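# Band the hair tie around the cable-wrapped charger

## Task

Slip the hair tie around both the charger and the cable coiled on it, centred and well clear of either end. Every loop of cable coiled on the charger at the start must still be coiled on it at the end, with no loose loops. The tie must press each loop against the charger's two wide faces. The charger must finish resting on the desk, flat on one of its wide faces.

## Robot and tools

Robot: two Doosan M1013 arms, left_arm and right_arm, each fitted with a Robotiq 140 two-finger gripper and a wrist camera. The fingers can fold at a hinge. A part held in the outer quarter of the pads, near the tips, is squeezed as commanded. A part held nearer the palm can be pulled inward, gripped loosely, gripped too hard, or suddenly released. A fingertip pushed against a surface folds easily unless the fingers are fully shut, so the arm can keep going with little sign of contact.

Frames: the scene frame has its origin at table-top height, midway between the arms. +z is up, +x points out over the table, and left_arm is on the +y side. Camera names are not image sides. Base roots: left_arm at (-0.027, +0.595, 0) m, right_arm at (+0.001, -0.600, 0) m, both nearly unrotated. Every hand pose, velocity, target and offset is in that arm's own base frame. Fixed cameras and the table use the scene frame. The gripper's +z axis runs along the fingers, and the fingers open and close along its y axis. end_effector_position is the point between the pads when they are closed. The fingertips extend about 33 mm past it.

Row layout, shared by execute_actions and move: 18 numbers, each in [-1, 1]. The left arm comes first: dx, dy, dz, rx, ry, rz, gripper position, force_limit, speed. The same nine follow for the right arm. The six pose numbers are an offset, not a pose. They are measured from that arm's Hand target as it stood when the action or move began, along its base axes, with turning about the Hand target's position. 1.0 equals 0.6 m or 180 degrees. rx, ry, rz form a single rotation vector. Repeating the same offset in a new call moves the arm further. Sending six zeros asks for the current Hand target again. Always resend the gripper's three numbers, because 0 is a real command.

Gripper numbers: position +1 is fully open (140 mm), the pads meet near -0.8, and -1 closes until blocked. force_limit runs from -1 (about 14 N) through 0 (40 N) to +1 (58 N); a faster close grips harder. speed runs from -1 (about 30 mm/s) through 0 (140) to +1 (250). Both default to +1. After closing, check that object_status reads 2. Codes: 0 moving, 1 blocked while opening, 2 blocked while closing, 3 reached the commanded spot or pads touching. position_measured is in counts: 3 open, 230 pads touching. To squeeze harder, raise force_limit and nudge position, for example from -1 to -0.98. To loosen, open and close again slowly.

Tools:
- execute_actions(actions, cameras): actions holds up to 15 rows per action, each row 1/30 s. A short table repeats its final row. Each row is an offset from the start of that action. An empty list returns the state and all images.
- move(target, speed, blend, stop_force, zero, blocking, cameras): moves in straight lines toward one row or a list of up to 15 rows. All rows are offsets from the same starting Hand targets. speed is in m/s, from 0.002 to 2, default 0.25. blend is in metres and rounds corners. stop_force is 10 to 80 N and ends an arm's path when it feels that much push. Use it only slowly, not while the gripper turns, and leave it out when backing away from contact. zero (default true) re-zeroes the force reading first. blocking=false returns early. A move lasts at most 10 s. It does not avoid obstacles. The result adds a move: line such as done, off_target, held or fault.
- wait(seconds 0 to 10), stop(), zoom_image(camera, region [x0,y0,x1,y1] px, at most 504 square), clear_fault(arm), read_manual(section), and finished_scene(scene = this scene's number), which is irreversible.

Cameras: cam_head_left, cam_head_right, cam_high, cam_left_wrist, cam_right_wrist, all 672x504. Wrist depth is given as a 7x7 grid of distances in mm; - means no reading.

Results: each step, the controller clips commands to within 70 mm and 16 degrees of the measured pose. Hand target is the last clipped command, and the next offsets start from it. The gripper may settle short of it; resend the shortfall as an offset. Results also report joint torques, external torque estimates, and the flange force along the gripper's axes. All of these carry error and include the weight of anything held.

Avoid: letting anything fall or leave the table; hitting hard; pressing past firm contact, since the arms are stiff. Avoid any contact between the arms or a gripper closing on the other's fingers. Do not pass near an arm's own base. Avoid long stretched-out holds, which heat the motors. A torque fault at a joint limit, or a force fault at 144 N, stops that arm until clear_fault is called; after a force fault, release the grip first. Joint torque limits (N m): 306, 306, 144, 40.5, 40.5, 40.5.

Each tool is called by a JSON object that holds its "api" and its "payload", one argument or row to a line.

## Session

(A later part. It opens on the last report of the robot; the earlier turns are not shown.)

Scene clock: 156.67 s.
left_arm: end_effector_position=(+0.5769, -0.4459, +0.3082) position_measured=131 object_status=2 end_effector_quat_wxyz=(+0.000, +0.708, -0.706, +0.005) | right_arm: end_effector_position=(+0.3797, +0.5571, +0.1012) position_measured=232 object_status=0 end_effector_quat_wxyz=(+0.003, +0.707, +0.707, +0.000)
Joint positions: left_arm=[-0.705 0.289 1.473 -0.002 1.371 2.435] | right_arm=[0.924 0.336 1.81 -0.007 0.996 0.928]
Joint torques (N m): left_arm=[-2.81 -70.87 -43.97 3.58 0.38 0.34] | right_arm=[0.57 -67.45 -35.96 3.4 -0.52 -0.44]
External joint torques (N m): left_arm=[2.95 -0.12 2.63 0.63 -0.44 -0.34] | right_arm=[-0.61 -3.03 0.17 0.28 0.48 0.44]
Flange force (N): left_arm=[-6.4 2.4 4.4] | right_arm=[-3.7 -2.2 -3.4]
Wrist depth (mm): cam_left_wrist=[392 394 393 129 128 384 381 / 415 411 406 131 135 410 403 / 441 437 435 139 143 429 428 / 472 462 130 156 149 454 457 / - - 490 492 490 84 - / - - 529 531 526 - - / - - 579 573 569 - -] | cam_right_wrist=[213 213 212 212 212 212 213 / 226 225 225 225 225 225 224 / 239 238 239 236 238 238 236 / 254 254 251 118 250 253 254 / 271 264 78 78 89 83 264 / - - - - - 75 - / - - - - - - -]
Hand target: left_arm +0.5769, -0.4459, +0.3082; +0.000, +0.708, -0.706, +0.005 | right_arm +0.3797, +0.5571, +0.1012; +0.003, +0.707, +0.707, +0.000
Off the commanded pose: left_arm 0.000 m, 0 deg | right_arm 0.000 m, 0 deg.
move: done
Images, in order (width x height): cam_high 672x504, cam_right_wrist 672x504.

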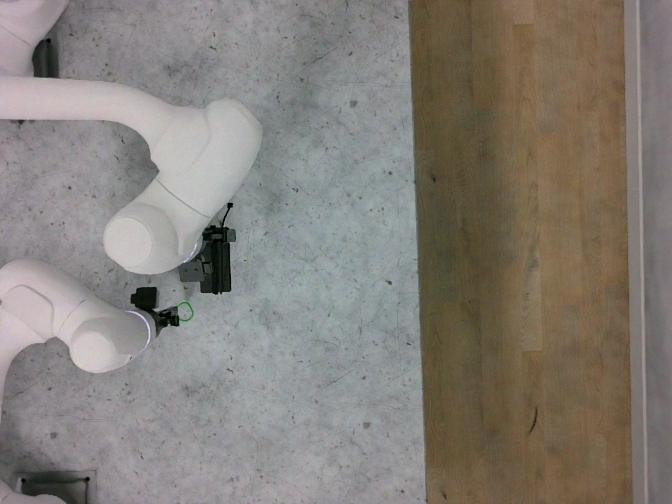

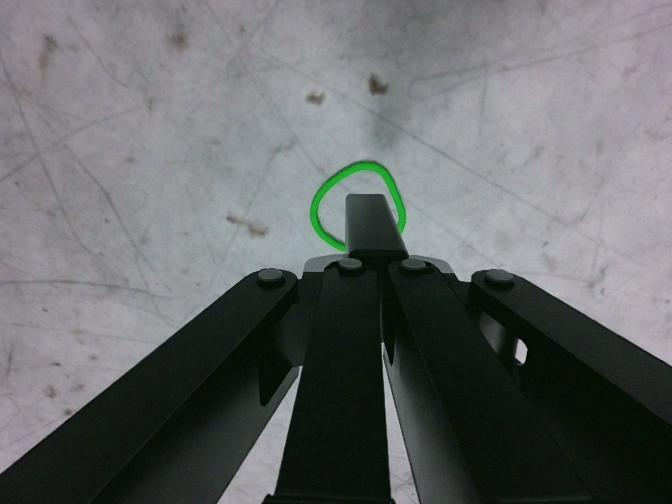

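{"api": "move", "payload": {
  "target": [0,0,0,0,0,0,-0.98,-0.1,-1,-0.005,-0.01,-0.093,0,0,0,-1,-1,-0.5],
  "speed": 0.08,
  "cameras": ["cam_right_wrist"]
}}

{"api": "zoom_image", "payload": {
  "camera": "cam_right_wrist",
  "region": [180, 60, 520, 360]
}}

{"api": "move", "payload": {
  "target": [0,0,0,0,0,0,-0.98,-0.1,-1,0,0,-0.035,0,0,0,-1,-1,-0.5],
  "speed": 0.01,
  "stop_force": 12,
  "cameras": ["cam_right_wrist"]
}}

{"api": "zoom_image", "payload": {
  "camera": "cam_right_wrist",
  "region": [180, 60, 520, 360]
}}

Scene clock: 166.00 s.
left_arm: end_effector_position=(+0.5769, -0.4459, +0.3082) position_measured=131 object_status=2 end_effector_quat_wxyz=(+0.000, +0.708, -0.706, +0.005) | right_arm: end_effector_position=(+0.3767, +0.5511, +0.0454) position_measured=232 object_status=3 end_effector_quat_wxyz=(+0.003, +0.707, +0.707, +0.000)
Joint positions: left_arm=[-0.705 0.289 1.473 -0.002 1.371 2.435] | right_arm=[0.922 0.382 1.865 -0.007 0.895 0.927]
Joint torques (N m): left_arm=[-2.89 -70.77 -43.84 3.58 0.32 0.31] | right_arm=[0.4 -68.31 -33.2 3.17 -0.39 -0.45]
External joint torques (N m): left_arm=[2.81 -0.19 2.48 0.61 -0.37 -0.31] | right_arm=[-0.41 -4.5 -0.25 0.27 0.35 0.45]
Flange force (N): left_arm=[-6.1 2.3 4.0] | right_arm=[-4.3 -2.9 -5.5]
Wrist depth (mm): cam_left_wrist=[394 392 387 129 127 384 380 / 411 410 407 129 135 407 404 / 442 438 436 141 143 430 431 / 465 462 130 155 148 449 454 / - - 131 495 490 85 - / - - - 532 531 - - / - - 570 576 569 - -] | cam_right_wrist=[164 162 162 162 163 161 161 / 171 172 171 171 173 171 171 / 182 181 181 179 181 181 181 / 193 193 191 120 188 190 193 / 204 201 78 78 89 80 201 / - - - - - 75 - / - - - - - - -]
Hand target: left_arm +0.5769, -0.4459, +0.3082; +0.000, +0.708, -0.706, +0.005 | right_arm +0.3767, +0.5511, +0.0454; +0.003, +0.707, +0.707, +0.000
Off the commanded pose: left_arm 0.000 m, 0 deg | right_arm 0.000 m, 0 deg.
move: done
Images, in order (width x height): cam_right_wrist 672x504.

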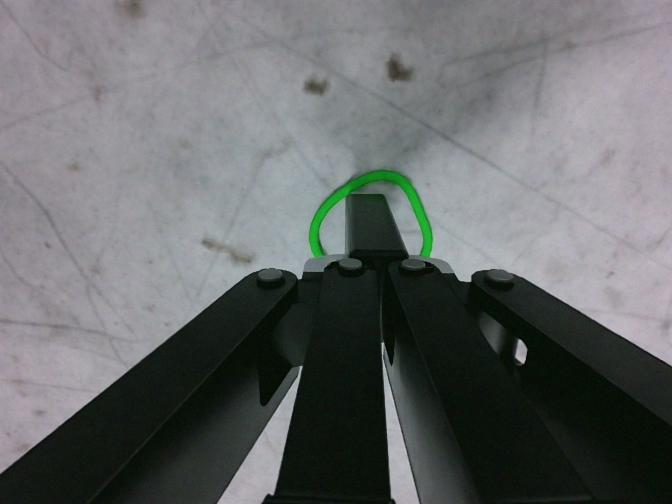

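Scaled by 1.482 from the camera's 672x504 image, which has a finer 960x720 frame.

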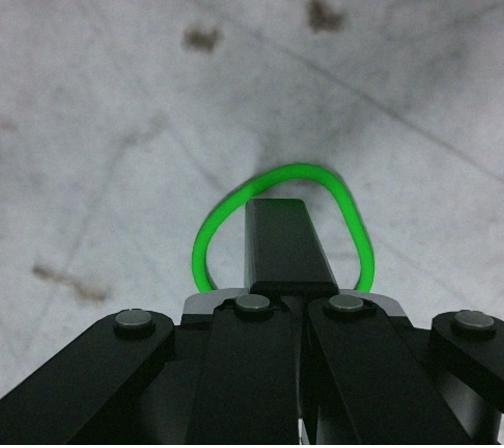

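Scene clock: 167.73 s.
left_arm: end_effector_position=(+0.5769, -0.4459, +0.3082) position_measured=131 object_status=2 end_effector_quat_wxyz=(+0.000, +0.708, -0.706, +0.005) | right_arm: end_effector_position=(+0.3768, +0.5511, +0.0341) position_measured=232 object_status=3 end_effector_quat_wxyz=(+0.003, +0.707, +0.707, +0.000)
Joint positions: left_arm=[-0.705 0.289 1.473 -0.002 1.371 2.435] | right_arm=[0.922 0.394 1.873 -0.007 0.875 0.927]
Joint torques (N m): left_arm=[-2.84 -70.42 -43.87 3.57 0.33 0.34] | right_arm=[2.42 -57.64 -26.53 3.84 -1.37 -0.43]
External joint torques (N m): left_arm=[2.69 -0.56 2.42 0.63 -0.4 -0.34] | right_arm=[-2.37 -15.77 -6.34 -0.45 1.33 0.43]
Flange force (N): left_arm=[-6.3 2.8 3.9] | right_arm=[-7.4 -1.4 -23.4]
Wrist depth (mm): cam_left_wrist=[390 390 388 130 127 381 384 / 413 412 408 129 135 408 402 / 442 437 434 140 144 427 431 / 469 458 130 156 148 450 459 / - - 491 495 501 84 - / - - 532 528 531 - - / - - 578 572 570 - -] | cam_right_wrist=[150 152 151 152 151 151 152 / 161 160 160 161 159 160 160 / 170 170 170 168 170 169 169 / 181 181 179 120 176 178 181 / 194 188 78 78 89 83 188 / - - - - - 75 - / - - - - - - -]
Hand target: left_arm +0.5769, -0.4459, +0.3082; +0.000, +0.708, -0.706, +0.005 | right_arm +0.3768, +0.5511, +0.0341; +0.003, +0.707, +0.707, +0.000 (not the last commanded pose)
Off the commanded pose: left_arm 0.000 m, 0 deg | right_arm 0.010 m, 0 deg.
move: contact (right_arm)
Images, in order (width x height): cam_right_wrist 672x504.

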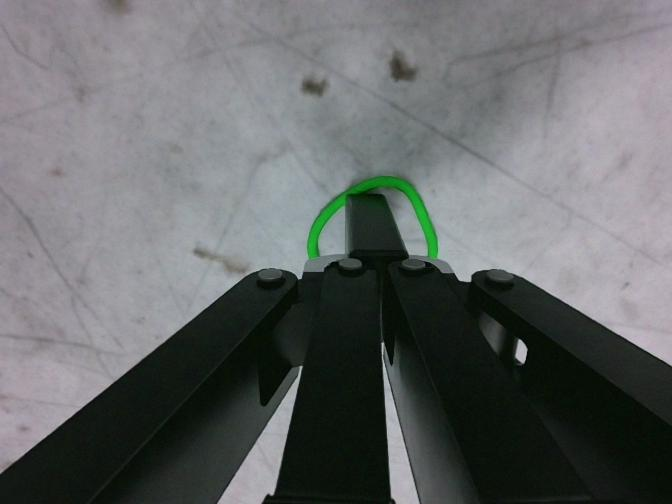

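Scaled by 1.482 from the camera's 672x504 image, which has a finer 960x720 frame.

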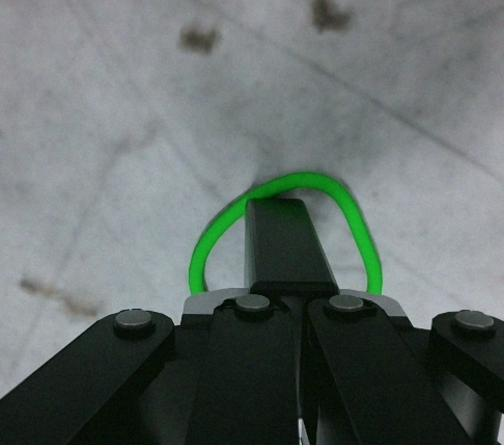

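{"api": "move", "payload": {
  "target": [
    [0,0,0,0,0,0,-0.98,-0.1,-1,0,0,0.0025,0,0,0,-1,-1,-0.5],
    [0,0,0,0,0,0,-0.98,-0.1,-1,0,-0.002,0.0015,0,0,0,-1,-1,-0.5],
    [0,0,0,0,0,0,-0.98,-0.1,-1,0,-0.002,0.0005,0,0,0,-0.3,-1,-1]
  ],
  "speed": 0.02,
  "cameras": ["cam_right_wrist"]
}}

{"api": "zoom_image", "payload": {
  "camera": "cam_right_wrist",
  "region": [130, 60, 610, 400]
}}

Scene clock: 190.27 s.
left_arm: end_effector_position=(+0.5769, -0.4459, +0.3082) position_measured=131 object_status=2 end_effector_quat_wxyz=(+0.000, +0.708, -0.706, +0.005) | right_arm: end_effector_position=(+0.3768, +0.5500, +0.0344) position_measured=167 object_status=0 end_effector_quat_wxyz=(+0.003, +0.707, +0.707, +0.000)
Joint positions: left_arm=[-0.705 0.289 1.473 -0.002 1.371 2.435] | right_arm=[0.921 0.392 1.875 -0.007 0.875 0.926]
Joint torques (N m): left_arm=[-2.83 -70.73 -44 3.62 0.31 0.32] | right_arm=[0.34 -67.01 -30.98 3.15 -0.48 -0.43]
External joint torques (N m): left_arm=[2.9 0.04 2.91 0.55 -0.36 -0.32] | right_arm=[-0.48 -6.11 -1.88 0.23 0.43 0.44]
Flange force (N): left_arm=[-6.6 2.7 4.7] | right_arm=[-3.2 -2.1 -8.6]
Wrist depth (mm): cam_left_wrist=[390 391 384 130 127 385 384 / 414 405 408 129 134 405 405 / 442 437 436 139 143 430 426 / 467 462 130 156 149 455 456 / - - 489 496 492 84 - / - - 533 532 527 - - / - - 575 575 569 - -] | cam_right_wrist=[150 152 152 152 151 152 152 / 161 160 161 160 160 161 161 / 170 171 170 168 168 170 170 / 181 179 176 179 145 177 178 / - 89 78 194 190 78 90 / - 73 - 208 209 - 70 / - - - 224 224 - -]
Hand target: left_arm +0.5769, -0.4459, +0.3082; +0.000, +0.708, -0.706, +0.005 | right_arm +0.3768, +0.5499, +0.0344; +0.003, +0.707, +0.707, +0.000
Off the commanded pose: left_arm 0.000 m, 0 deg | right_arm 0.000 m, 0 deg.
move: done
Images, in order (width x height): cam_right_wrist 672x504.

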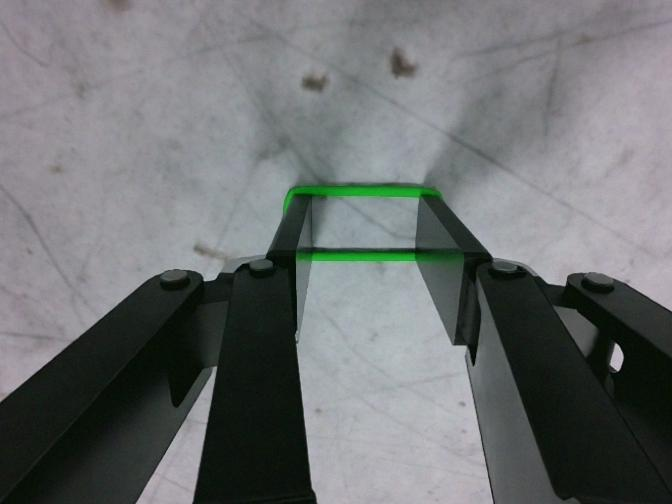

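Scaled by 1.050 from the camera's 672x504 image, which has a finer 960x720 frame.

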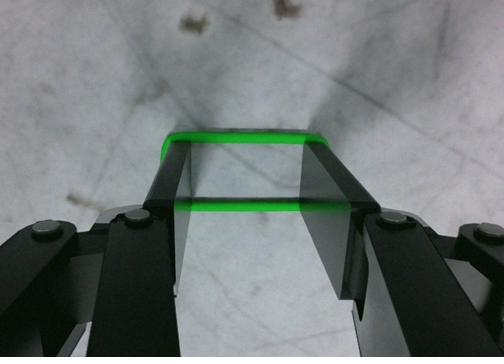

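{"api": "move", "payload": {
  "target": [
    [0,0,0,0,0,0,-0.98,-0.1,-1,0,0,0,0,0,0,0.2,-1,-1]
  ],
  "speed": 0.02
}}

{"api": "move", "payload": {
  "target": [
    [0,0,0,0,0,0,-0.98,-0.1,-1,0,0,0.1,0,0,0,0.2,-1,-1]
  ],
  "speed": 0.1,
  "cameras": ["cam_right_wrist","cam_high"]
}}

{"api": "zoom_image", "payload": {
  "camera": "cam_right_wrist",
  "region": [130, 60, 610, 400]
}}

Scene clock: 199.63 s.
left_arm: end_effector_position=(+0.5769, -0.4459, +0.3082) position_measured=131 object_status=2 end_effector_quat_wxyz=(+0.000, +0.708, -0.706, +0.005) | right_arm: end_effector_position=(+0.3768, +0.5499, +0.0344) position_measured=104 object_status=0 end_effector_quat_wxyz=(+0.003, +0.707, +0.707, +0.000)
Joint positions: left_arm=[-0.705 0.289 1.473 -0.002 1.371 2.435] | right_arm=[0.921 0.392 1.875 -0.007 0.875 0.926]
Joint torques (N m): left_arm=[-3.04 -70.98 -43.93 3.58 0.37 0.3] | right_arm=[0.36 -69.86 -32.9 3.11 -0.54 -0.39]
External joint torques (N m): left_arm=[2.91 -0.1 2.41 0.63 -0.43 -0.3] | right_arm=[-0.24 -3.53 0.01 0.28 0.49 0.39]
Flange force (N): left_arm=[-6.1 2.0 4.1] | right_arm=[-3.4 -2.6 -4.7]
Wrist depth (mm): cam_left_wrist=[392 390 388 131 127 381 380 / 411 411 408 129 135 405 402 / 441 441 439 139 142 429 429 / 467 459 130 156 149 450 453 / - - 487 490 494 84 - / - - 529 528 527 - - / - - 572 569 572 - -] | cam_right_wrist=[151 152 152 152 152 152 152 / 161 161 160 161 160 160 160 / 171 171 168 170 170 170 169 / 179 178 159 181 181 127 178 / - 89 191 194 194 118 79 / - - 209 207 208 204 - / - - 224 224 225 - -]
Hand target: left_arm +0.5769, -0.4459, +0.3082; +0.000, +0.708, -0.706, +0.005 | right_arm +0.3768, +0.5499, +0.0344; +0.003, +0.707, +0.707, +0.000
Off the commanded pose: left_arm 0.000 m, 0 deg | right_arm 0.000 m, 0 deg.
move: done

Scene clock: 200.63 s.
left_arm: end_effector_position=(+0.5769, -0.4459, +0.3082) position_measured=131 object_status=2 end_effector_quat_wxyz=(+0.000, +0.708, -0.706, +0.005) | right_arm: end_effector_position=(+0.3768, +0.5499, +0.0943) position_measured=104 object_status=3 end_effector_quat_wxyz=(+0.003, +0.707, +0.707, +0.000)
Joint positions: left_arm=[-0.705 0.289 1.473 -0.002 1.371 2.435] | right_arm=[0.921 0.332 1.831 -0.007 0.98 0.925]
Joint torques (N m): left_arm=[-2.82 -70.57 -44.02 3.56 0.35 0.37] | right_arm=[0.35 -66.56 -35.49 3.29 -0.6 -0.42]
External joint torques (N m): left_arm=[2.8 -0.48 2.57 0.65 -0.41 -0.37] | right_arm=[-0.39 -2.95 0.04 0.36 0.56 0.42]
Flange force (N): left_arm=[-6.5 2.9 4.1] | right_arm=[-3.1 -2.2 -3.7]
Wrist depth (mm): cam_left_wrist=[392 390 390 130 127 382 380 / 415 414 148 129 134 406 405 / 440 438 437 141 143 430 432 / 473 463 122 155 149 450 456 / - - 487 492 492 84 - / - - - 526 531 - - / - - 579 584 - - -] | cam_right_wrist=[207 207 206 206 206 207 207 / 218 218 218 219 219 218 218 / 232 232 228 231 230 232 231 / 244 241 159 246 246 127 246 / - 89 264 264 263 118 79 / - - 284 283 282 279 - / - - 307 305 305 - -]
Hand target: left_arm +0.5769, -0.4459, +0.3082; +0.000, +0.708, -0.706, +0.005 | right_arm +0.3768, +0.5499, +0.0944; +0.003, +0.707, +0.707, +0.000
Off the commanded pose: left_arm 0.000 m, 0 deg | right_arm 0.000 m, 0 deg.
move: done
Images, in order (width x height): cam_high 672x504, cam_right_wrist 672x504.

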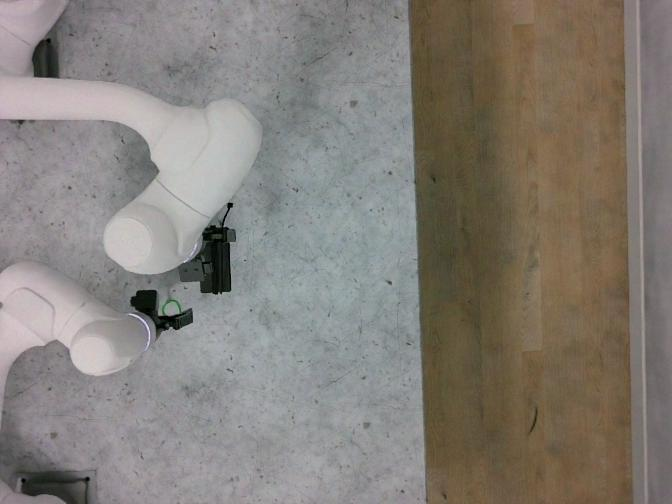

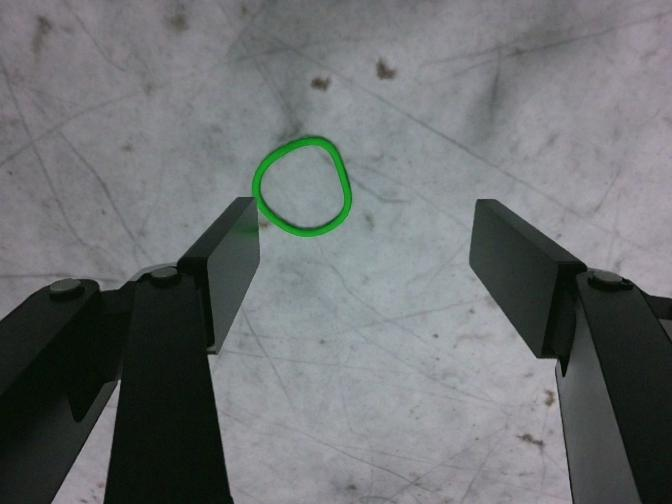

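Scaled by 1.050 from the camera's 672x504 image, which has a finer 960x720 frame.

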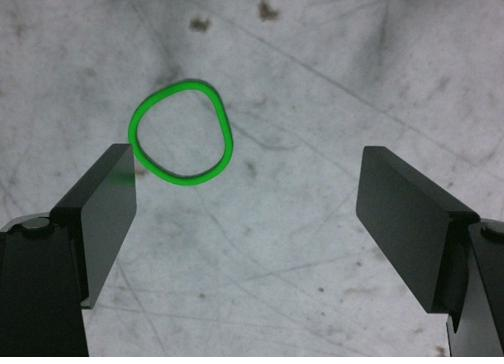

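{"api": "move", "payload": {
  "target": [
    [0,0,0,0,0,0,-0.98,-0.1,-1,-0.0517,0.0083,0,0,0,0,-1,-1,-0.5],
    [0,0,0,0,0,0,-0.98,-0.1,-1,-0.0517,0.0083,-0.09,0,0,0,-1,-1,-0.5]
  ],
  "speed": 0.1,
  "cameras": ["cam_right_wrist"]
}}

{"api": "zoom_image", "payload": {
  "camera": "cam_right_wrist",
  "region": [130, 60, 610, 400]
}}

Scene clock: 220.20 s.
left_arm: end_effector_position=(+0.5769, -0.4459, +0.3082) position_measured=131 object_status=2 end_effector_quat_wxyz=(+0.000, +0.708, -0.706, +0.005) | right_arm: end_effector_position=(+0.3458, +0.5549, +0.0404) position_measured=232 object_status=3 end_effector_quat_wxyz=(+0.003, +0.707, +0.707, +0.000)
Joint positions: left_arm=[-0.705 0.289 1.473 -0.002 1.371 2.435] | right_arm=[0.964 0.369 1.896 -0.007 0.877 0.969]
Joint torques (N m): left_arm=[-2.84 -70.62 -43.98 3.6 0.32 0.34] | right_arm=[0.52 -68.58 -33 3.1 -0.47 -0.44]
External joint torques (N m): left_arm=[2.88 -0.49 2.44 0.62 -0.39 -0.34] | right_arm=[-0.45 -2.37 0.05 0.29 0.42 0.44]
Flange force (N): left_arm=[-6.4 2.6 3.9] | right_arm=[-2.5 -1.5 -3.3]
Wrist depth (mm): cam_left_wrist=[392 389 388 130 127 383 382 / 414 411 408 130 135 405 399 / 440 437 436 140 143 427 426 / 467 461 130 156 148 450 455 / - - 485 497 - 84 - / - - 533 531 528 - - / - - 578 572 575 - -] | cam_right_wrist=[158 157 157 157 157 157 157 / 166 166 167 166 168 166 166 / 177 176 176 175 176 176 176 / 188 188 186 118 185 185 188 / 198 196 78 78 89 83 194 / - - - - - 75 - / - - - - - - -]
Hand target: left_arm +0.5769, -0.4459, +0.3082; +0.000, +0.708, -0.706, +0.005 | right_arm +0.3458, +0.5549, +0.0404; +0.003, +0.707, +0.707, +0.000
Off the commanded pose: left_arm 0.000 m, 0 deg | right_arm 0.000 m, 0 deg.
move: done
Images, in order (width x height): cam_right_wrist 672x504.

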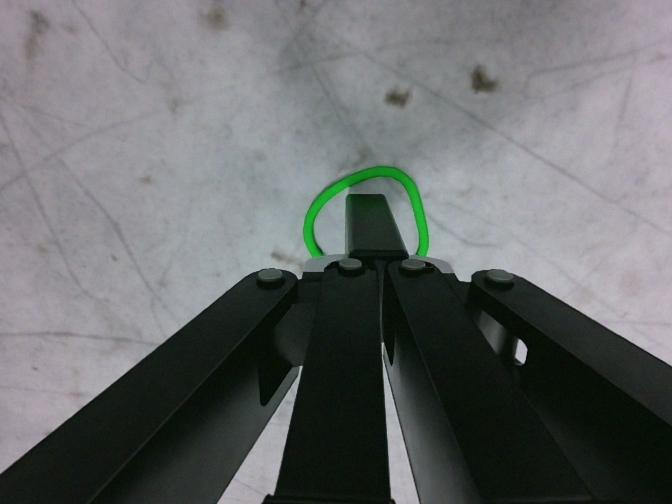

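Scaled by 1.050 from the camera's 672x504 image, which has a finer 960x720 frame.

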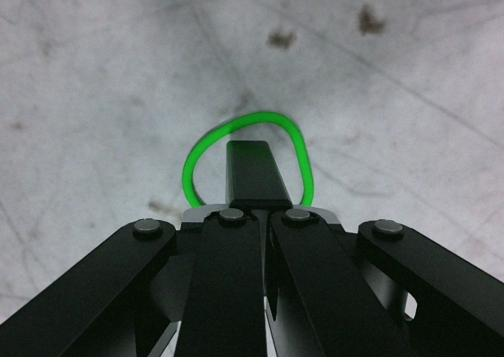

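{"api": "move", "payload": {
  "target": [
    [0,0,0,0,0,0,-0.98,-0.1,-1,0,-0.001,-0.0095,0,0,0,-1,-1,-0.5],
    [0,0,0,0,0,0,-0.98,-0.1,-1,0,-0.003,-0.0098,0,0,0,-0.4,-1,-1],
    [0,0,0,0,0,0,-0.98,-0.1,-1,0,-0.003,-0.0115,0,0,0,-0.325,-1,-1],
    [0,0,0,0,0,0,-0.98,-0.1,-1,0,-0.003,-0.0123,0,0,0,-0.265,-1,-1]
  ],
  "speed": 0.02,
  "cameras": ["cam_right_wrist"]
}}

{"api": "zoom_image", "payload": {
  "camera": "cam_right_wrist",
  "region": [230, 120, 530, 340]
}}

Scene clock: 237.63 s.
left_arm: end_effector_position=(+0.5769, -0.4459, +0.3082) position_measured=131 object_status=2 end_effector_quat_wxyz=(+0.000, +0.708, -0.706, +0.005) | right_arm: end_effector_position=(+0.3458, +0.5531, +0.0330) position_measured=162 object_status=3 end_effector_quat_wxyz=(+0.003, +0.707, +0.707, +0.000)
Joint positions: left_arm=[-0.705 0.289 1.473 -0.002 1.371 2.435] | right_arm=[0.962 0.375 1.904 -0.007 0.863 0.967]
Joint torques (N m): left_arm=[-3.04 -70.64 -43.91 3.53 0.3 0.3] | right_arm=[0.12 -63.27 -29.89 2.97 -0.66 -0.42]
External joint torques (N m): left_arm=[3.27 -0.61 2.29 0.7 -0.37 -0.3] | right_arm=[-0.14 -7.82 -2.6 0.37 0.62 0.42]
Flange force (N): left_arm=[-6.8 2.1 3.6] | right_arm=[-3.6 -2.7 -11.5]
Wrist depth (mm): cam_left_wrist=[393 389 386 130 127 382 384 / 413 411 406 130 135 403 407 / 442 439 432 140 143 431 434 / 466 462 130 155 148 454 454 / - - 493 495 493 84 - / - - 533 533 527 - - / - - 576 575 573 - -] | cam_right_wrist=[149 151 151 150 150 150 152 / 160 160 159 159 159 159 159 / 169 169 168 167 167 168 168 / 183 178 130 178 152 174 176 / - 94 78 192 189 79 89 / - 73 - 206 206 - 67 / - 69 - 222 223 - -]
Hand target: left_arm +0.5769, -0.4459, +0.3082; +0.000, +0.708, -0.706, +0.005 | right_arm +0.3458, +0.5531, +0.0330; +0.003, +0.707, +0.707, +0.000
Off the commanded pose: left_arm 0.000 m, 0 deg | right_arm 0.000 m, 0 deg.
move: done
Images, in order (width x height): cam_right_wrist 672x504.

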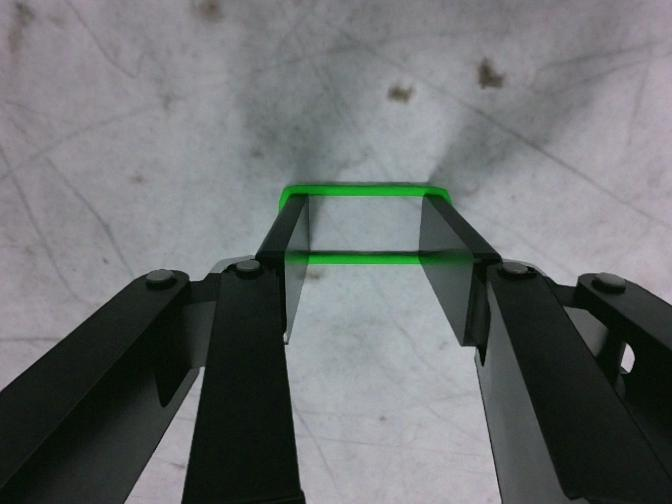

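Scaled by 1.680 from the camera's 672x504 image, which has a finer 960x720 frame.

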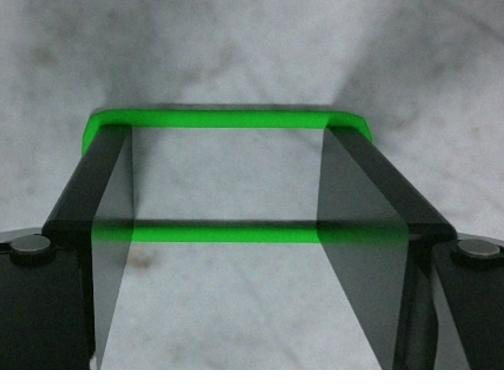

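{"api": "move", "payload": {
  "target": [
    [0,0,0,0,0,0,-0.98,-0.1,-1,0,0,0,0,0,0,-0.206,-1,-1],
    [0,0,0,0,0,0,-0.98,-0.1,-1,0,0,-0.0007,0,0,0,-0.143,-1,-1],
    [0,0,0,0,0,0,-0.98,-0.1,-1,0,0,-0.0017,0,0,0,-0.083,-1,-1]
  ],
  "speed": 0.02,
  "cameras": ["cam_right_wrist"]
}}

{"api": "zoom_image", "payload": {
  "camera": "cam_right_wrist",
  "region": [230, 120, 530, 340]
}}

Scene clock: 250.97 s.
left_arm: end_effector_position=(+0.5769, -0.4459, +0.3082) position_measured=131 object_status=2 end_effector_quat_wxyz=(+0.000, +0.708, -0.706, +0.005) | right_arm: end_effector_position=(+0.3458, +0.5531, +0.0320) position_measured=139 object_status=3 end_effector_quat_wxyz=(+0.003, +0.707, +0.707, +0.000)
Joint positions: left_arm=[-0.705 0.289 1.473 -0.002 1.371 2.435] | right_arm=[0.962 0.377 1.905 -0.007 0.861 0.967]
Joint torques (N m): left_arm=[-3.12 -70.93 -43.84 3.6 0.36 0.34] | right_arm=[-0.06 -63.57 -29.8 2.92 -0.64 -0.4]
External joint torques (N m): left_arm=[3.02 -0.24 2.26 0.62 -0.43 -0.34] | right_arm=[0.22 -8.01 -2.68 0.43 0.6 0.39]
Flange force (N): left_arm=[-6.1 1.9 3.8] | right_arm=[-3.4 -3.2 -11.7]
Wrist depth (mm): cam_left_wrist=[390 391 387 129 127 382 382 / 417 410 410 129 135 405 403 / 443 438 433 139 143 431 425 / 469 465 130 154 149 453 454 / - - 486 497 496 84 - / - - 529 529 529 - - / - - 575 572 575 - -] | cam_right_wrist=[148 150 150 150 149 150 151 / 158 158 158 158 157 158 158 / 168 168 167 167 167 167 167 / 179 177 130 178 176 122 175 / - 92 109 191 191 109 91 / - - 204 205 204 - 63 / - - 221 221 221 - -]
Hand target: left_arm +0.5769, -0.4459, +0.3082; +0.000, +0.708, -0.706, +0.005 | right_arm +0.3458, +0.5531, +0.0320; +0.003, +0.707, +0.707, +0.000
Off the commanded pose: left_arm 0.000 m, 0 deg | right_arm 0.000 m, 0 deg.
move: done
Images, in order (width x height): cam_right_wrist 672x504.

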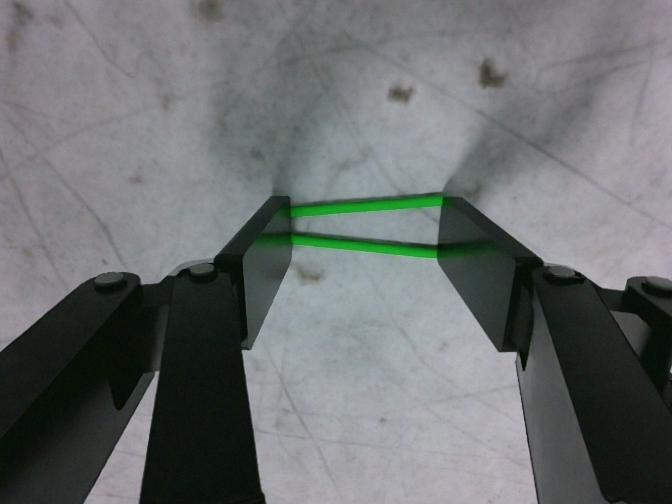

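Scaled by 1.680 from the camera's 672x504 image, which has a finer 960x720 frame.

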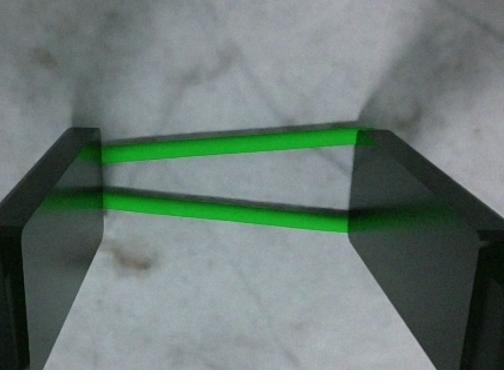

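{"api": "move", "payload": {
  "target": [
    [0,0,0,0,0,0,-0.98,-0.1,-1,0,0,0.03,0,0,0,-0.083,-1,-1],
    [0,0,0,0,0,0,-0.98,-0.1,-1,0,0,0.0301,0,0,0,-1,-1,-0.5],
    [0,0,0,0,0,0,-0.98,-0.1,-1,0,0,0.03,0,0,0,-1,-1,-0.5]
  ],
  "speed": 0.05,
  "cameras": ["cam_right_wrist"]
}}

Scene clock: 269.93 s.
left_arm: end_effector_position=(+0.5769, -0.4459, +0.3082) position_measured=131 object_status=2 end_effector_quat_wxyz=(+0.000, +0.708, -0.706, +0.005) | right_arm: end_effector_position=(+0.3458, +0.5531, +0.0500) position_measured=232 object_status=3 end_effector_quat_wxyz=(+0.003, +0.707, +0.707, +0.000)
Joint positions: left_arm=[-0.705 0.289 1.473 -0.002 1.371 2.435] | right_arm=[0.962 0.357 1.893 -0.007 0.893 0.967]
Joint torques (N m): left_arm=[-2.88 -70.74 -43.98 3.61 0.32 0.34] | right_arm=[0.64 -67.08 -33.32 3.13 -0.5 -0.44]
External joint torques (N m): left_arm=[2.77 -0.09 2.7 0.58 -0.38 -0.34] | right_arm=[-0.69 -2.93 0 0.29 0.45 0.44]
Flange force (N): left_arm=[-6.3 2.6 4.4] | right_arm=[-3.3 -1.6 -3.9]
Wrist depth (mm): cam_left_wrist=[392 388 386 129 127 384 382 / 414 411 408 130 134 403 402 / 440 440 435 138 144 431 427 / 473 460 130 156 149 449 457 / - - 486 493 493 84 - / - - 537 533 529 - - / - - 572 575 573 - -] | cam_right_wrist=[168 167 166 166 166 166 165 / 176 176 175 175 175 175 175 / 186 186 186 184 186 186 185 / 198 198 195 120 193 195 197 / 213 206 78 78 89 80 206 / - - - - - 75 - / - - - - - - -]
Hand target: left_arm +0.5769, -0.4459, +0.3082; +0.000, +0.708, -0.706, +0.005 | right_arm +0.3458, +0.5531, +0.0500; +0.003, +0.707, +0.707, +0.000
Off the commanded pose: left_arm 0.000 m, 0 deg | right_arm 0.000 m, 0 deg.
move: done
Images, in order (width x height): cam_right_wrist 672x504.

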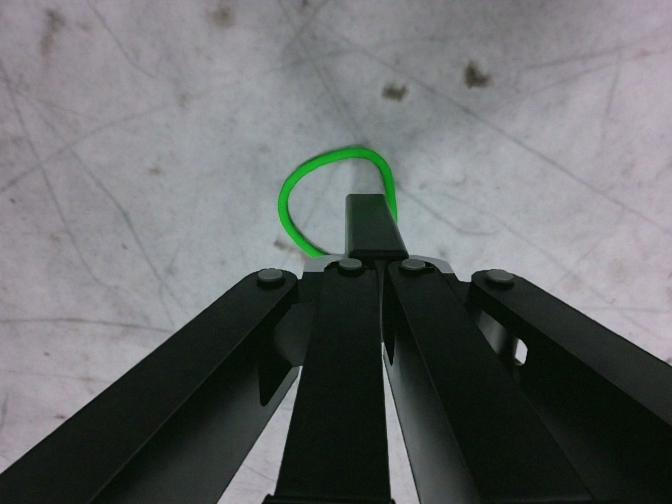

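{"api": "move", "payload": {
  "target": [
    [0,0,0,0,0,0,-0.98,-0.1,-1,-0.0228,0.0117,0,0,0,0,-1,-1,-0.5],
    [0,0,0,0,0,0,-0.98,-0.1,-1,-0.0228,0.0117,-0.0245,0,0,0,-1,-1,-0.5],
    [0,0,0,0,0,0,-0.98,-0.1,-1,-0.0228,0.0117,-0.0258,0,0,0,-0.4,-1,-1],
    [0,0,0,0,0,0,-0.98,-0.1,-1,-0.0228,0.0117,-0.0275,0,0,0,-0.325,-1,-1]
  ],
  "speed": 0.03,
  "cameras": ["cam_right_wrist"]
}}

{"api": "zoom_image", "payload": {
  "camera": "cam_right_wrist",
  "region": [230, 120, 530, 340]
}}

{"api": "move", "payload": {
  "target": [0,0,0,0,0,0,-0.98,-0.1,-1,0,0,0.1,0,0,0,-0.325,-1,-1],
  "speed": 0.05,
  "cameras": ["cam_right_wrist"]
}}

{"api": "zoom_image", "payload": {
  "camera": "cam_right_wrist",
  "region": [230, 120, 530, 340]
}}

Scene clock: 280.73 s.
left_arm: end_effector_position=(+0.5769, -0.4459, +0.3082) position_measured=131 object_status=2 end_effector_quat_wxyz=(+0.000, +0.708, -0.706, +0.005) | right_arm: end_effector_position=(+0.3321, +0.5601, +0.0334) position_measured=170 object_status=3 end_effector_quat_wxyz=(+0.003, +0.707, +0.707, +0.000)
Joint positions: left_arm=[-0.705 0.289 1.473 -0.002 1.371 2.435] | right_arm=[0.986 0.374 1.906 -0.007 0.863 0.991]
Joint torques (N m): left_arm=[-2.85 -70.63 -43.8 3.55 0.34 0.32] | right_arm=[0.09 -63.94 -29.98 2.98 -0.53 -0.4]
External joint torques (N m): left_arm=[2.89 -0.39 2.4 0.65 -0.4 -0.32] | right_arm=[-0.09 -7.06 -2.53 0.37 0.49 0.4]
Flange force (N): left_arm=[-6.3 2.4 3.9] | right_arm=[-3.0 -2.3 -10.3]
Wrist depth (mm): cam_left_wrist=[390 390 390 130 127 384 382 / 413 415 408 129 135 406 405 / 437 437 433 138 143 433 429 / 472 462 130 155 148 450 453 / - - 489 492 495 84 - / - - 529 529 527 - - / - - 575 570 570 - -] | cam_right_wrist=[150 151 151 151 151 151 151 / 160 160 159 159 159 159 159 / 169 169 169 167 167 168 169 / 181 178 175 178 141 175 177 / - 89 78 192 190 79 86 / - 72 - 207 206 - 70 / - - - 223 223 - -]
Hand target: left_arm +0.5769, -0.4459, +0.3082; +0.000, +0.708, -0.706, +0.005 | right_arm +0.3321, +0.5601, +0.0335; +0.003, +0.707, +0.707, +0.000
Off the commanded pose: left_arm 0.000 m, 0 deg | right_arm 0.000 m, 0 deg.
move: done
Images, in order (width x height): cam_right_wrist 672x504.

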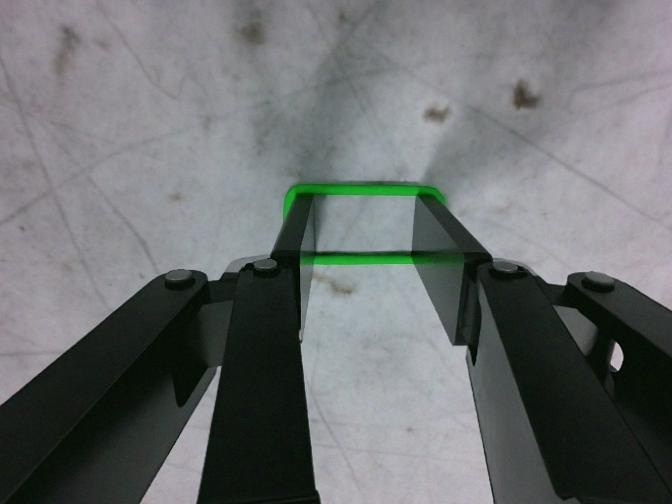

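Scaled by 1.680 from the camera's 672x504 image, which has a finer 960x720 frame.

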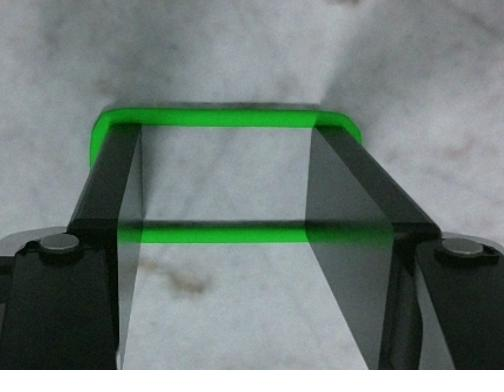

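Scene clock: 282.27 s.
left_arm: end_effector_position=(+0.5769, -0.4459, +0.3082) position_measured=131 object_status=2 end_effector_quat_wxyz=(+0.000, +0.708, -0.706, +0.005) | right_arm: end_effector_position=(+0.3321, +0.5601, +0.0935) position_measured=170 object_status=3 end_effector_quat_wxyz=(+0.003, +0.707, +0.707, +0.000)
Joint positions: left_arm=[-0.705 0.289 1.473 -0.002 1.371 2.435] | right_arm=[0.986 0.311 1.862 -0.007 0.969 0.99]
Joint torques (N m): left_arm=[-3.2 -70.81 -43.96 3.54 0.31 0.33] | right_arm=[0.43 -64.14 -35.33 3.34 -0.5 -0.42]
External joint torques (N m): left_arm=[3.04 -0.29 2.38 0.67 -0.38 -0.33] | right_arm=[-0.46 -3.36 0.08 0.28 0.45 0.42]
Flange force (N): left_arm=[-6.3 2.1 3.9] | right_arm=[-4.0 -2.2 -3.9]
Wrist depth (mm): cam_left_wrist=[390 388 388 131 127 385 380 / 414 414 405 129 135 403 404 / 442 444 431 139 143 434 428 / 468 461 130 155 149 451 456 / - - 490 496 494 84 - / - - 529 531 528 - - / - - 570 569 570 - -] | cam_right_wrist=[206 206 205 205 205 204 205 / 217 217 217 217 217 216 218 / 231 230 230 230 228 230 230 / 246 243 239 243 140 242 245 / - 89 78 261 258 79 89 / - 71 - 283 282 - 69 / - - - 306 304 - -]
Hand target: left_arm +0.5769, -0.4459, +0.3082; +0.000, +0.708, -0.706, +0.005 | right_arm +0.3321, +0.5601, +0.0935; +0.003, +0.707, +0.707, +0.000
Off the commanded pose: left_arm 0.000 m, 0 deg | right_arm 0.000 m, 0 deg.
move: done
Images, in order (width x height): cam_right_wrist 672x504.

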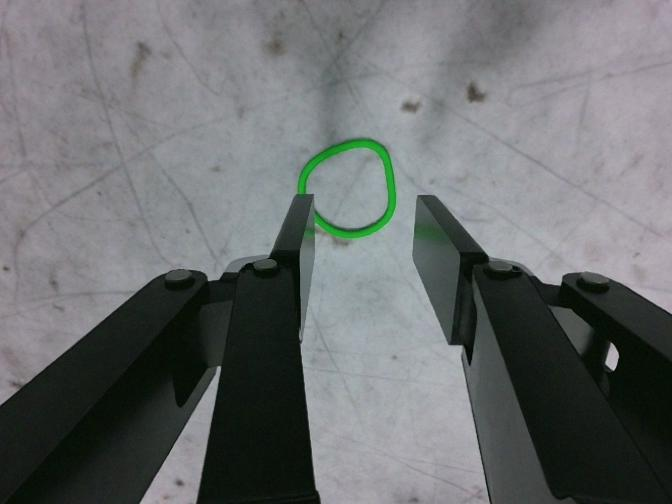

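Scaled by 1.680 from the camera's 672x504 image, which has a finer 960x720 frame.

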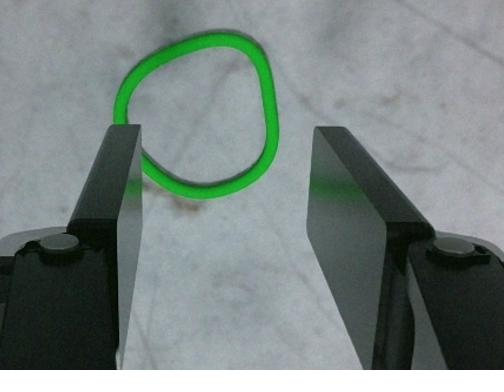

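{"api": "move", "payload": {
  "target": [
    [0,0,0,0,0,0.45,-0.98,-0.1,-1,0,-0.3,0.3,0,0,0,-0.325,-1,-1],
    [0,-0.25,-0.2,0,0,0.99,-0.98,-0.1,-1,0,-0.3,0.3,0,0,0,-0.325,-1,-1]
  ],
  "speed": 0.35,
  "blend": [0.02,0],
  "cameras": ["all"]
}}

Scene clock: 307.03 s.
left_arm: end_effector_position=(+0.5769, -0.5959, +0.1882) position_measured=131 object_status=2 end_effector_quat_wxyz=(-0.005, +0.717, +0.697, +0.001) | right_arm: end_effector_position=(+0.3321, +0.3801, +0.2735) position_measured=170 object_status=3 end_effector_quat_wxyz=(+0.003, +0.707, +0.707, +0.000)
Joint positions: left_arm=[-0.844 0.506 1.382 0.001 1.263 -0.814] | right_arm=[0.788 -0.049 1.921 -0.006 1.269 0.79]
Joint torques (N m): left_arm=[-2.88 -89.2 -42.11 3.72 0.67 0.26] | right_arm=[0.45 -32.55 -40.79 3.87 -0.49 -0.44]
External joint torques (N m): left_arm=[2.93 -1.25 2.06 0.44 -0.62 -0.26] | right_arm=[-0.37 -3.12 -0.01 0.33 0.45 0.44]
Flange force (N): left_arm=[7.4 -3.0 2.6] | right_arm=[-3.8 -3.5 -2.5]
Wrist depth (mm): cam_left_wrist=[285 285 282 129 128 281 279 / 302 302 300 129 135 296 296 / 320 322 320 139 143 315 311 / 344 338 131 155 149 331 332 / - - 359 360 359 84 - / - - 391 388 388 - - / - - 421 421 416 - -] | cam_right_wrist=[373 373 370 370 372 371 370 / 392 392 392 394 390 392 392 / 419 418 414 419 411 416 415 / 447 438 434 440 131 436 442 / - 89 78 475 139 79 89 / - 71 - 512 - - 69 / - - - 546 - - -]
Hand target: left_arm +0.5769, -0.5959, +0.1882; -0.005, +0.717, +0.697, +0.001 | right_arm +0.3321, +0.3801, +0.2735; +0.003, +0.707, +0.707, +0.000
Off the commanded pose: left_arm 0.000 m, 0 deg | right_arm 0.000 m, 0 deg.
move: done

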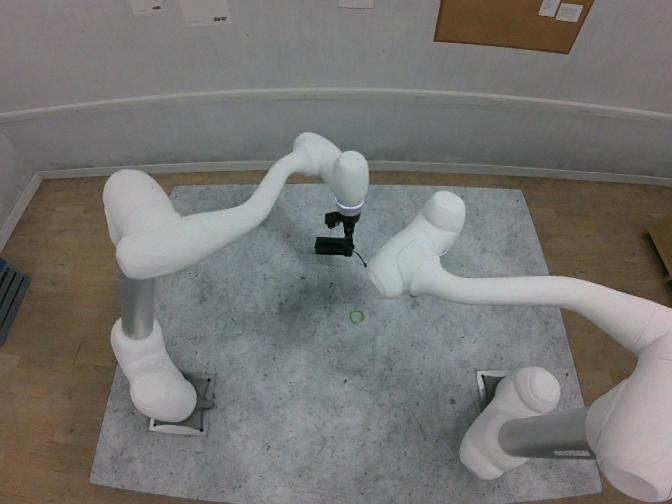

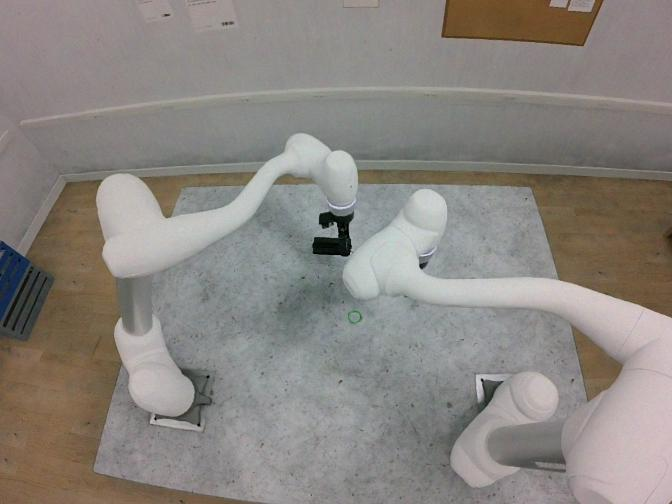

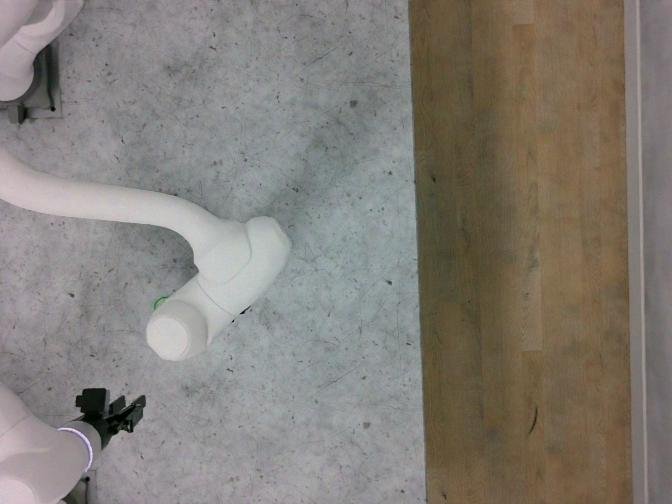

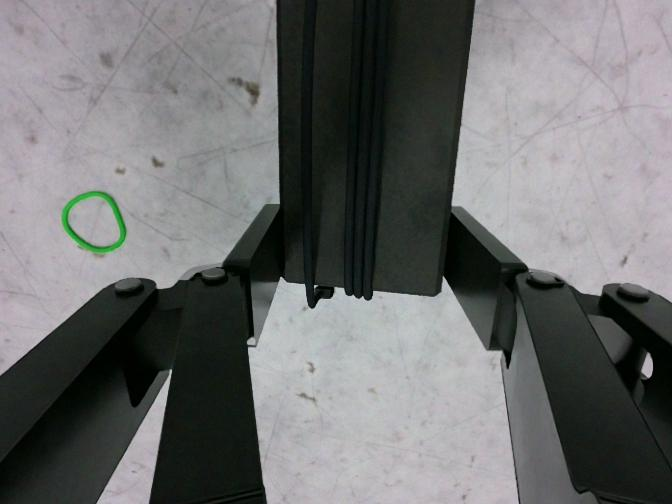

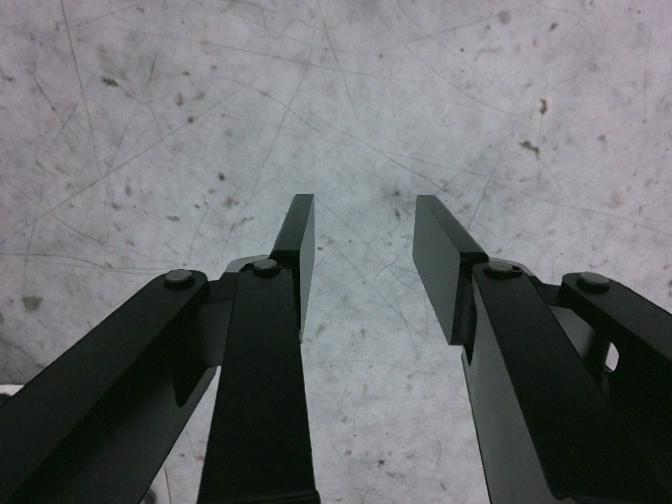

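{"api": "move", "payload": {
  "target": [
    [0,0,-0.2,0,0,0,-0.98,-0.1,-1,0,0,0,0,0,0,-0.325,-1,-1],
    [0,0,-0.2487,0,0,0,-0.98,-0.1,-1,0,0,0,0,0,0,-0.325,-1,-1],
    [0,0,-0.2487,0,0,0,0.3,-1,-1,0,0,0,0,0,0,-0.325,-1,-1]
  ],
  "speed": [0.15,0.03,0.03]
}}

{"api": "move", "payload": {
  "target": [
    [0,0,0.3,0,0,0,0.3,-1,-1,0,0,0,0,0,0,-0.325,-1,-1]
  ],
  "speed": 0.15,
  "cameras": ["cam_left_wrist"]
}}

Scene clock: 318.50 s.
left_arm: end_effector_position=(+0.5768, -0.5959, +0.0390) position_measured=91 object_status=0 end_effector_quat_wxyz=(-0.005, +0.717, +0.697, +0.001) | right_arm: end_effector_position=(+0.3321, +0.3801, +0.2735) position_measured=170 object_status=3 end_effector_quat_wxyz=(+0.003, +0.707, +0.707, +0.000)
Joint positions: left_arm=[-0.844 0.607 1.509 0.001 1.034 -0.815] | right_arm=[0.788 -0.049 1.921 -0.006 1.269 0.79]
Joint torques (N m): left_arm=[-2.86 -91.27 -36.37 3.19 0.55 0.37] | right_arm=[0.23 -32.79 -40.82 3.86 -0.54 -0.45]
External joint torques (N m): left_arm=[2.83 -4.14 0.26 0.55 -0.5 -0.37] | right_arm=[-0.19 -2.77 0.01 0.35 0.5 0.45]
Flange force (N): left_arm=[6.8 -2.8 -2.5] | right_arm=[-3.1 -3.4 -2.3]
Wrist depth (mm): cam_left_wrist=[153 152 150 130 126 151 150 / 163 162 159 138 133 160 159 / 173 170 172 145 142 169 168 / 184 182 151 154 152 136 179 / - - 192 196 193 116 85 / - - 210 210 208 208 - / - - 227 227 225 - -] | cam_right_wrist=[372 371 372 369 369 372 370 / 396 391 390 392 393 392 389 / 420 419 419 416 414 415 419 / 445 438 432 438 131 437 444 / - 89 78 471 139 79 89 / - 72 - 512 - - 69 / - - - 551 - - -]
Hand target: left_arm +0.5769, -0.5959, +0.0390; -0.005, +0.717, +0.697, +0.001 | right_arm +0.3321, +0.3801, +0.2735; +0.003, +0.707, +0.707, +0.000
Off the commanded pose: left_arm 0.000 m, 0 deg | right_arm 0.000 m, 0 deg.
move: done

Scene clock: 320.10 s.
left_arm: end_effector_position=(+0.5769, -0.5959, +0.2189) position_measured=91 object_status=3 end_effector_quat_wxyz=(-0.005, +0.717, +0.697, +0.001) | right_arm: end_effector_position=(+0.3321, +0.3801, +0.2735) position_measured=170 object_status=3 end_effector_quat_wxyz=(+0.003, +0.707, +0.707, +0.000)
Joint positions: left_arm=[-0.844 0.491 1.347 0.001 1.312 -0.814] | right_arm=[0.788 -0.049 1.921 -0.006 1.269 0.79]
Joint torques (N m): left_arm=[-3.21 -85.97 -41.45 3.71 0.65 0.33] | right_arm=[0.51 -32.83 -40.83 3.92 -0.5 -0.45]
External joint torques (N m): left_arm=[3.09 -3.54 0.96 0.48 -0.59 -0.33] | right_arm=[-0.64 -2.65 -0.03 0.28 0.46 0.45]
Flange force (N): left_arm=[8.2 -3.7 0.6] | right_arm=[-3.6 -2.6 -2.3]
Wrist depth (mm): cam_left_wrist=[312 311 311 289 310 307 304 / 331 330 328 306 325 322 323 / 354 351 350 340 343 344 345 / 377 370 167 369 369 147 365 / - - 397 397 397 115 85 / - - 429 426 423 - - / - - 464 461 461 - -] | cam_right_wrist=[375 372 371 371 371 370 370 / 394 395 392 392 393 389 390 / 417 414 419 416 411 416 416 / 445 437 432 440 132 440 442 / - 89 78 478 139 79 89 / - 71 - 511 - - 69 / - - - 548 - - -]
Hand target: left_arm +0.5769, -0.5959, +0.2190; -0.005, +0.717, +0.697, +0.001 | right_arm +0.3321, +0.3801, +0.2735; +0.003, +0.707, +0.707, +0.000
Off the commanded pose: left_arm 0.000 m, 0 deg | right_arm 0.000 m, 0 deg.
move: done
Images, in order (width x height): cam_left_wrist 672x504.

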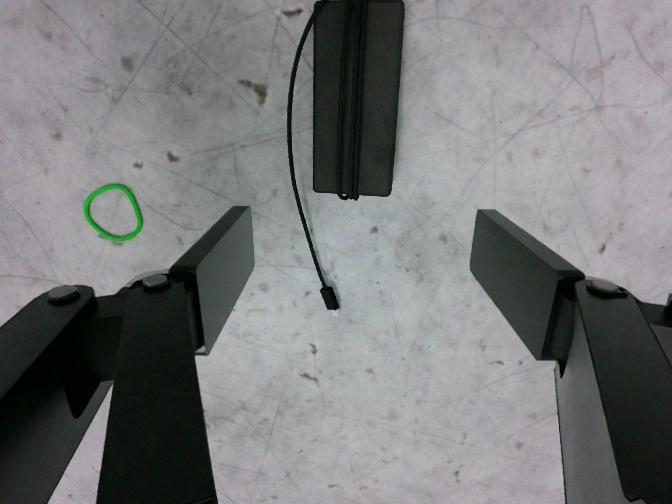

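{"api": "zoom_image", "payload": {
  "camera": "cam_left_wrist",
  "region": [240, 0, 460, 320]
}}

{"api": "move", "payload": {
  "target": [
    [0,0.1,0.15,0,0,0,0.3,-1,-1,0,0,0,0,0,0,-0.325,-1,-1]
  ],
  "speed": 0.15,
  "cameras": ["cam_left_wrist"]
}}

{"api": "zoom_image", "payload": {
  "camera": "cam_left_wrist",
  "region": [200, 0, 480, 300]
}}

Scaled by 1.575 from the camera's 672x504 image, which has a finer 960x720 frame.

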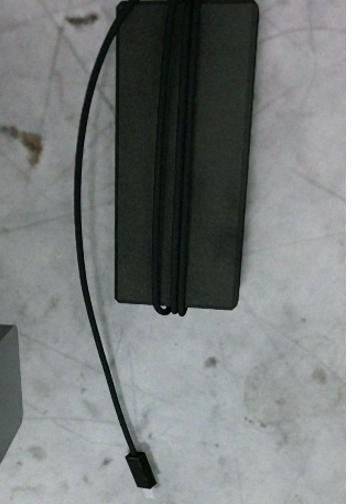

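Scene clock: 327.63 s.
left_arm: end_effector_position=(+0.5769, -0.5359, +0.3089) position_measured=91 object_status=3 end_effector_quat_wxyz=(-0.005, +0.717, +0.697, +0.001) | right_arm: end_effector_position=(+0.3321, +0.3801, +0.2735) position_measured=170 object_status=3 end_effector_quat_wxyz=(+0.003, +0.707, +0.707, +0.000)
Joint positions: left_arm=[-0.793 0.392 1.329 0.001 1.429 -0.764] | right_arm=[0.788 -0.049 1.921 -0.006 1.269 0.79]
Joint torques (N m): left_arm=[-4.24 -77.03 -42.02 3.77 0.56 0.41] | right_arm=[0.37 -32.29 -40.67 3.93 -0.51 -0.45]
External joint torques (N m): left_arm=[4.08 -4.08 0.55 0.53 -0.51 -0.41] | right_arm=[-0.39 -3.44 -0.26 0.28 0.46 0.45]
Flange force (N): left_arm=[8.9 -3.1 0.7] | right_arm=[-3.9 -3.5 -3.0]
Wrist depth (mm): cam_left_wrist=[392 390 390 390 388 384 382 / 412 413 414 405 407 405 400 / 439 437 434 423 432 426 426 / 471 464 167 467 458 148 459 / - - 503 496 495 115 85 / - - 535 531 526 - - / - - 575 575 600 - -] | cam_right_wrist=[373 372 373 371 371 369 373 / 394 392 392 391 392 394 389 / 415 414 416 416 411 416 418 / 447 441 435 441 131 437 445 / - 89 78 475 139 79 89 / - 71 - 512 - - 70 / - - - 551 - - -]
Hand target: left_arm +0.5769, -0.5359, +0.3090; -0.005, +0.717, +0.697, +0.001 | right_arm +0.3321, +0.3801, +0.2735; +0.003, +0.707, +0.707, +0.000
Off the commanded pose: left_arm 0.000 m, 0 deg | right_arm 0.000 m, 0 deg.
move: done
Images, in order (width x height): cam_left_wrist 672x504.

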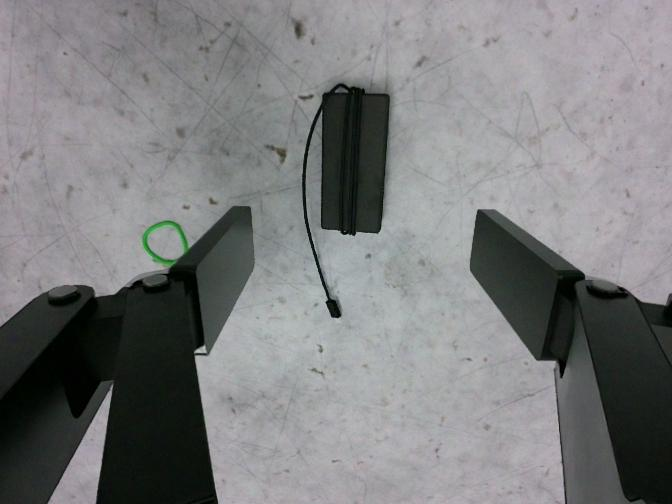

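Scaled by 1.680 from the camera's 672x504 image, which has a finer 960x720 frame.

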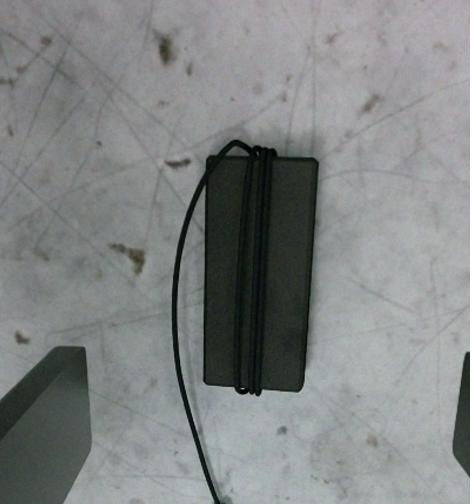

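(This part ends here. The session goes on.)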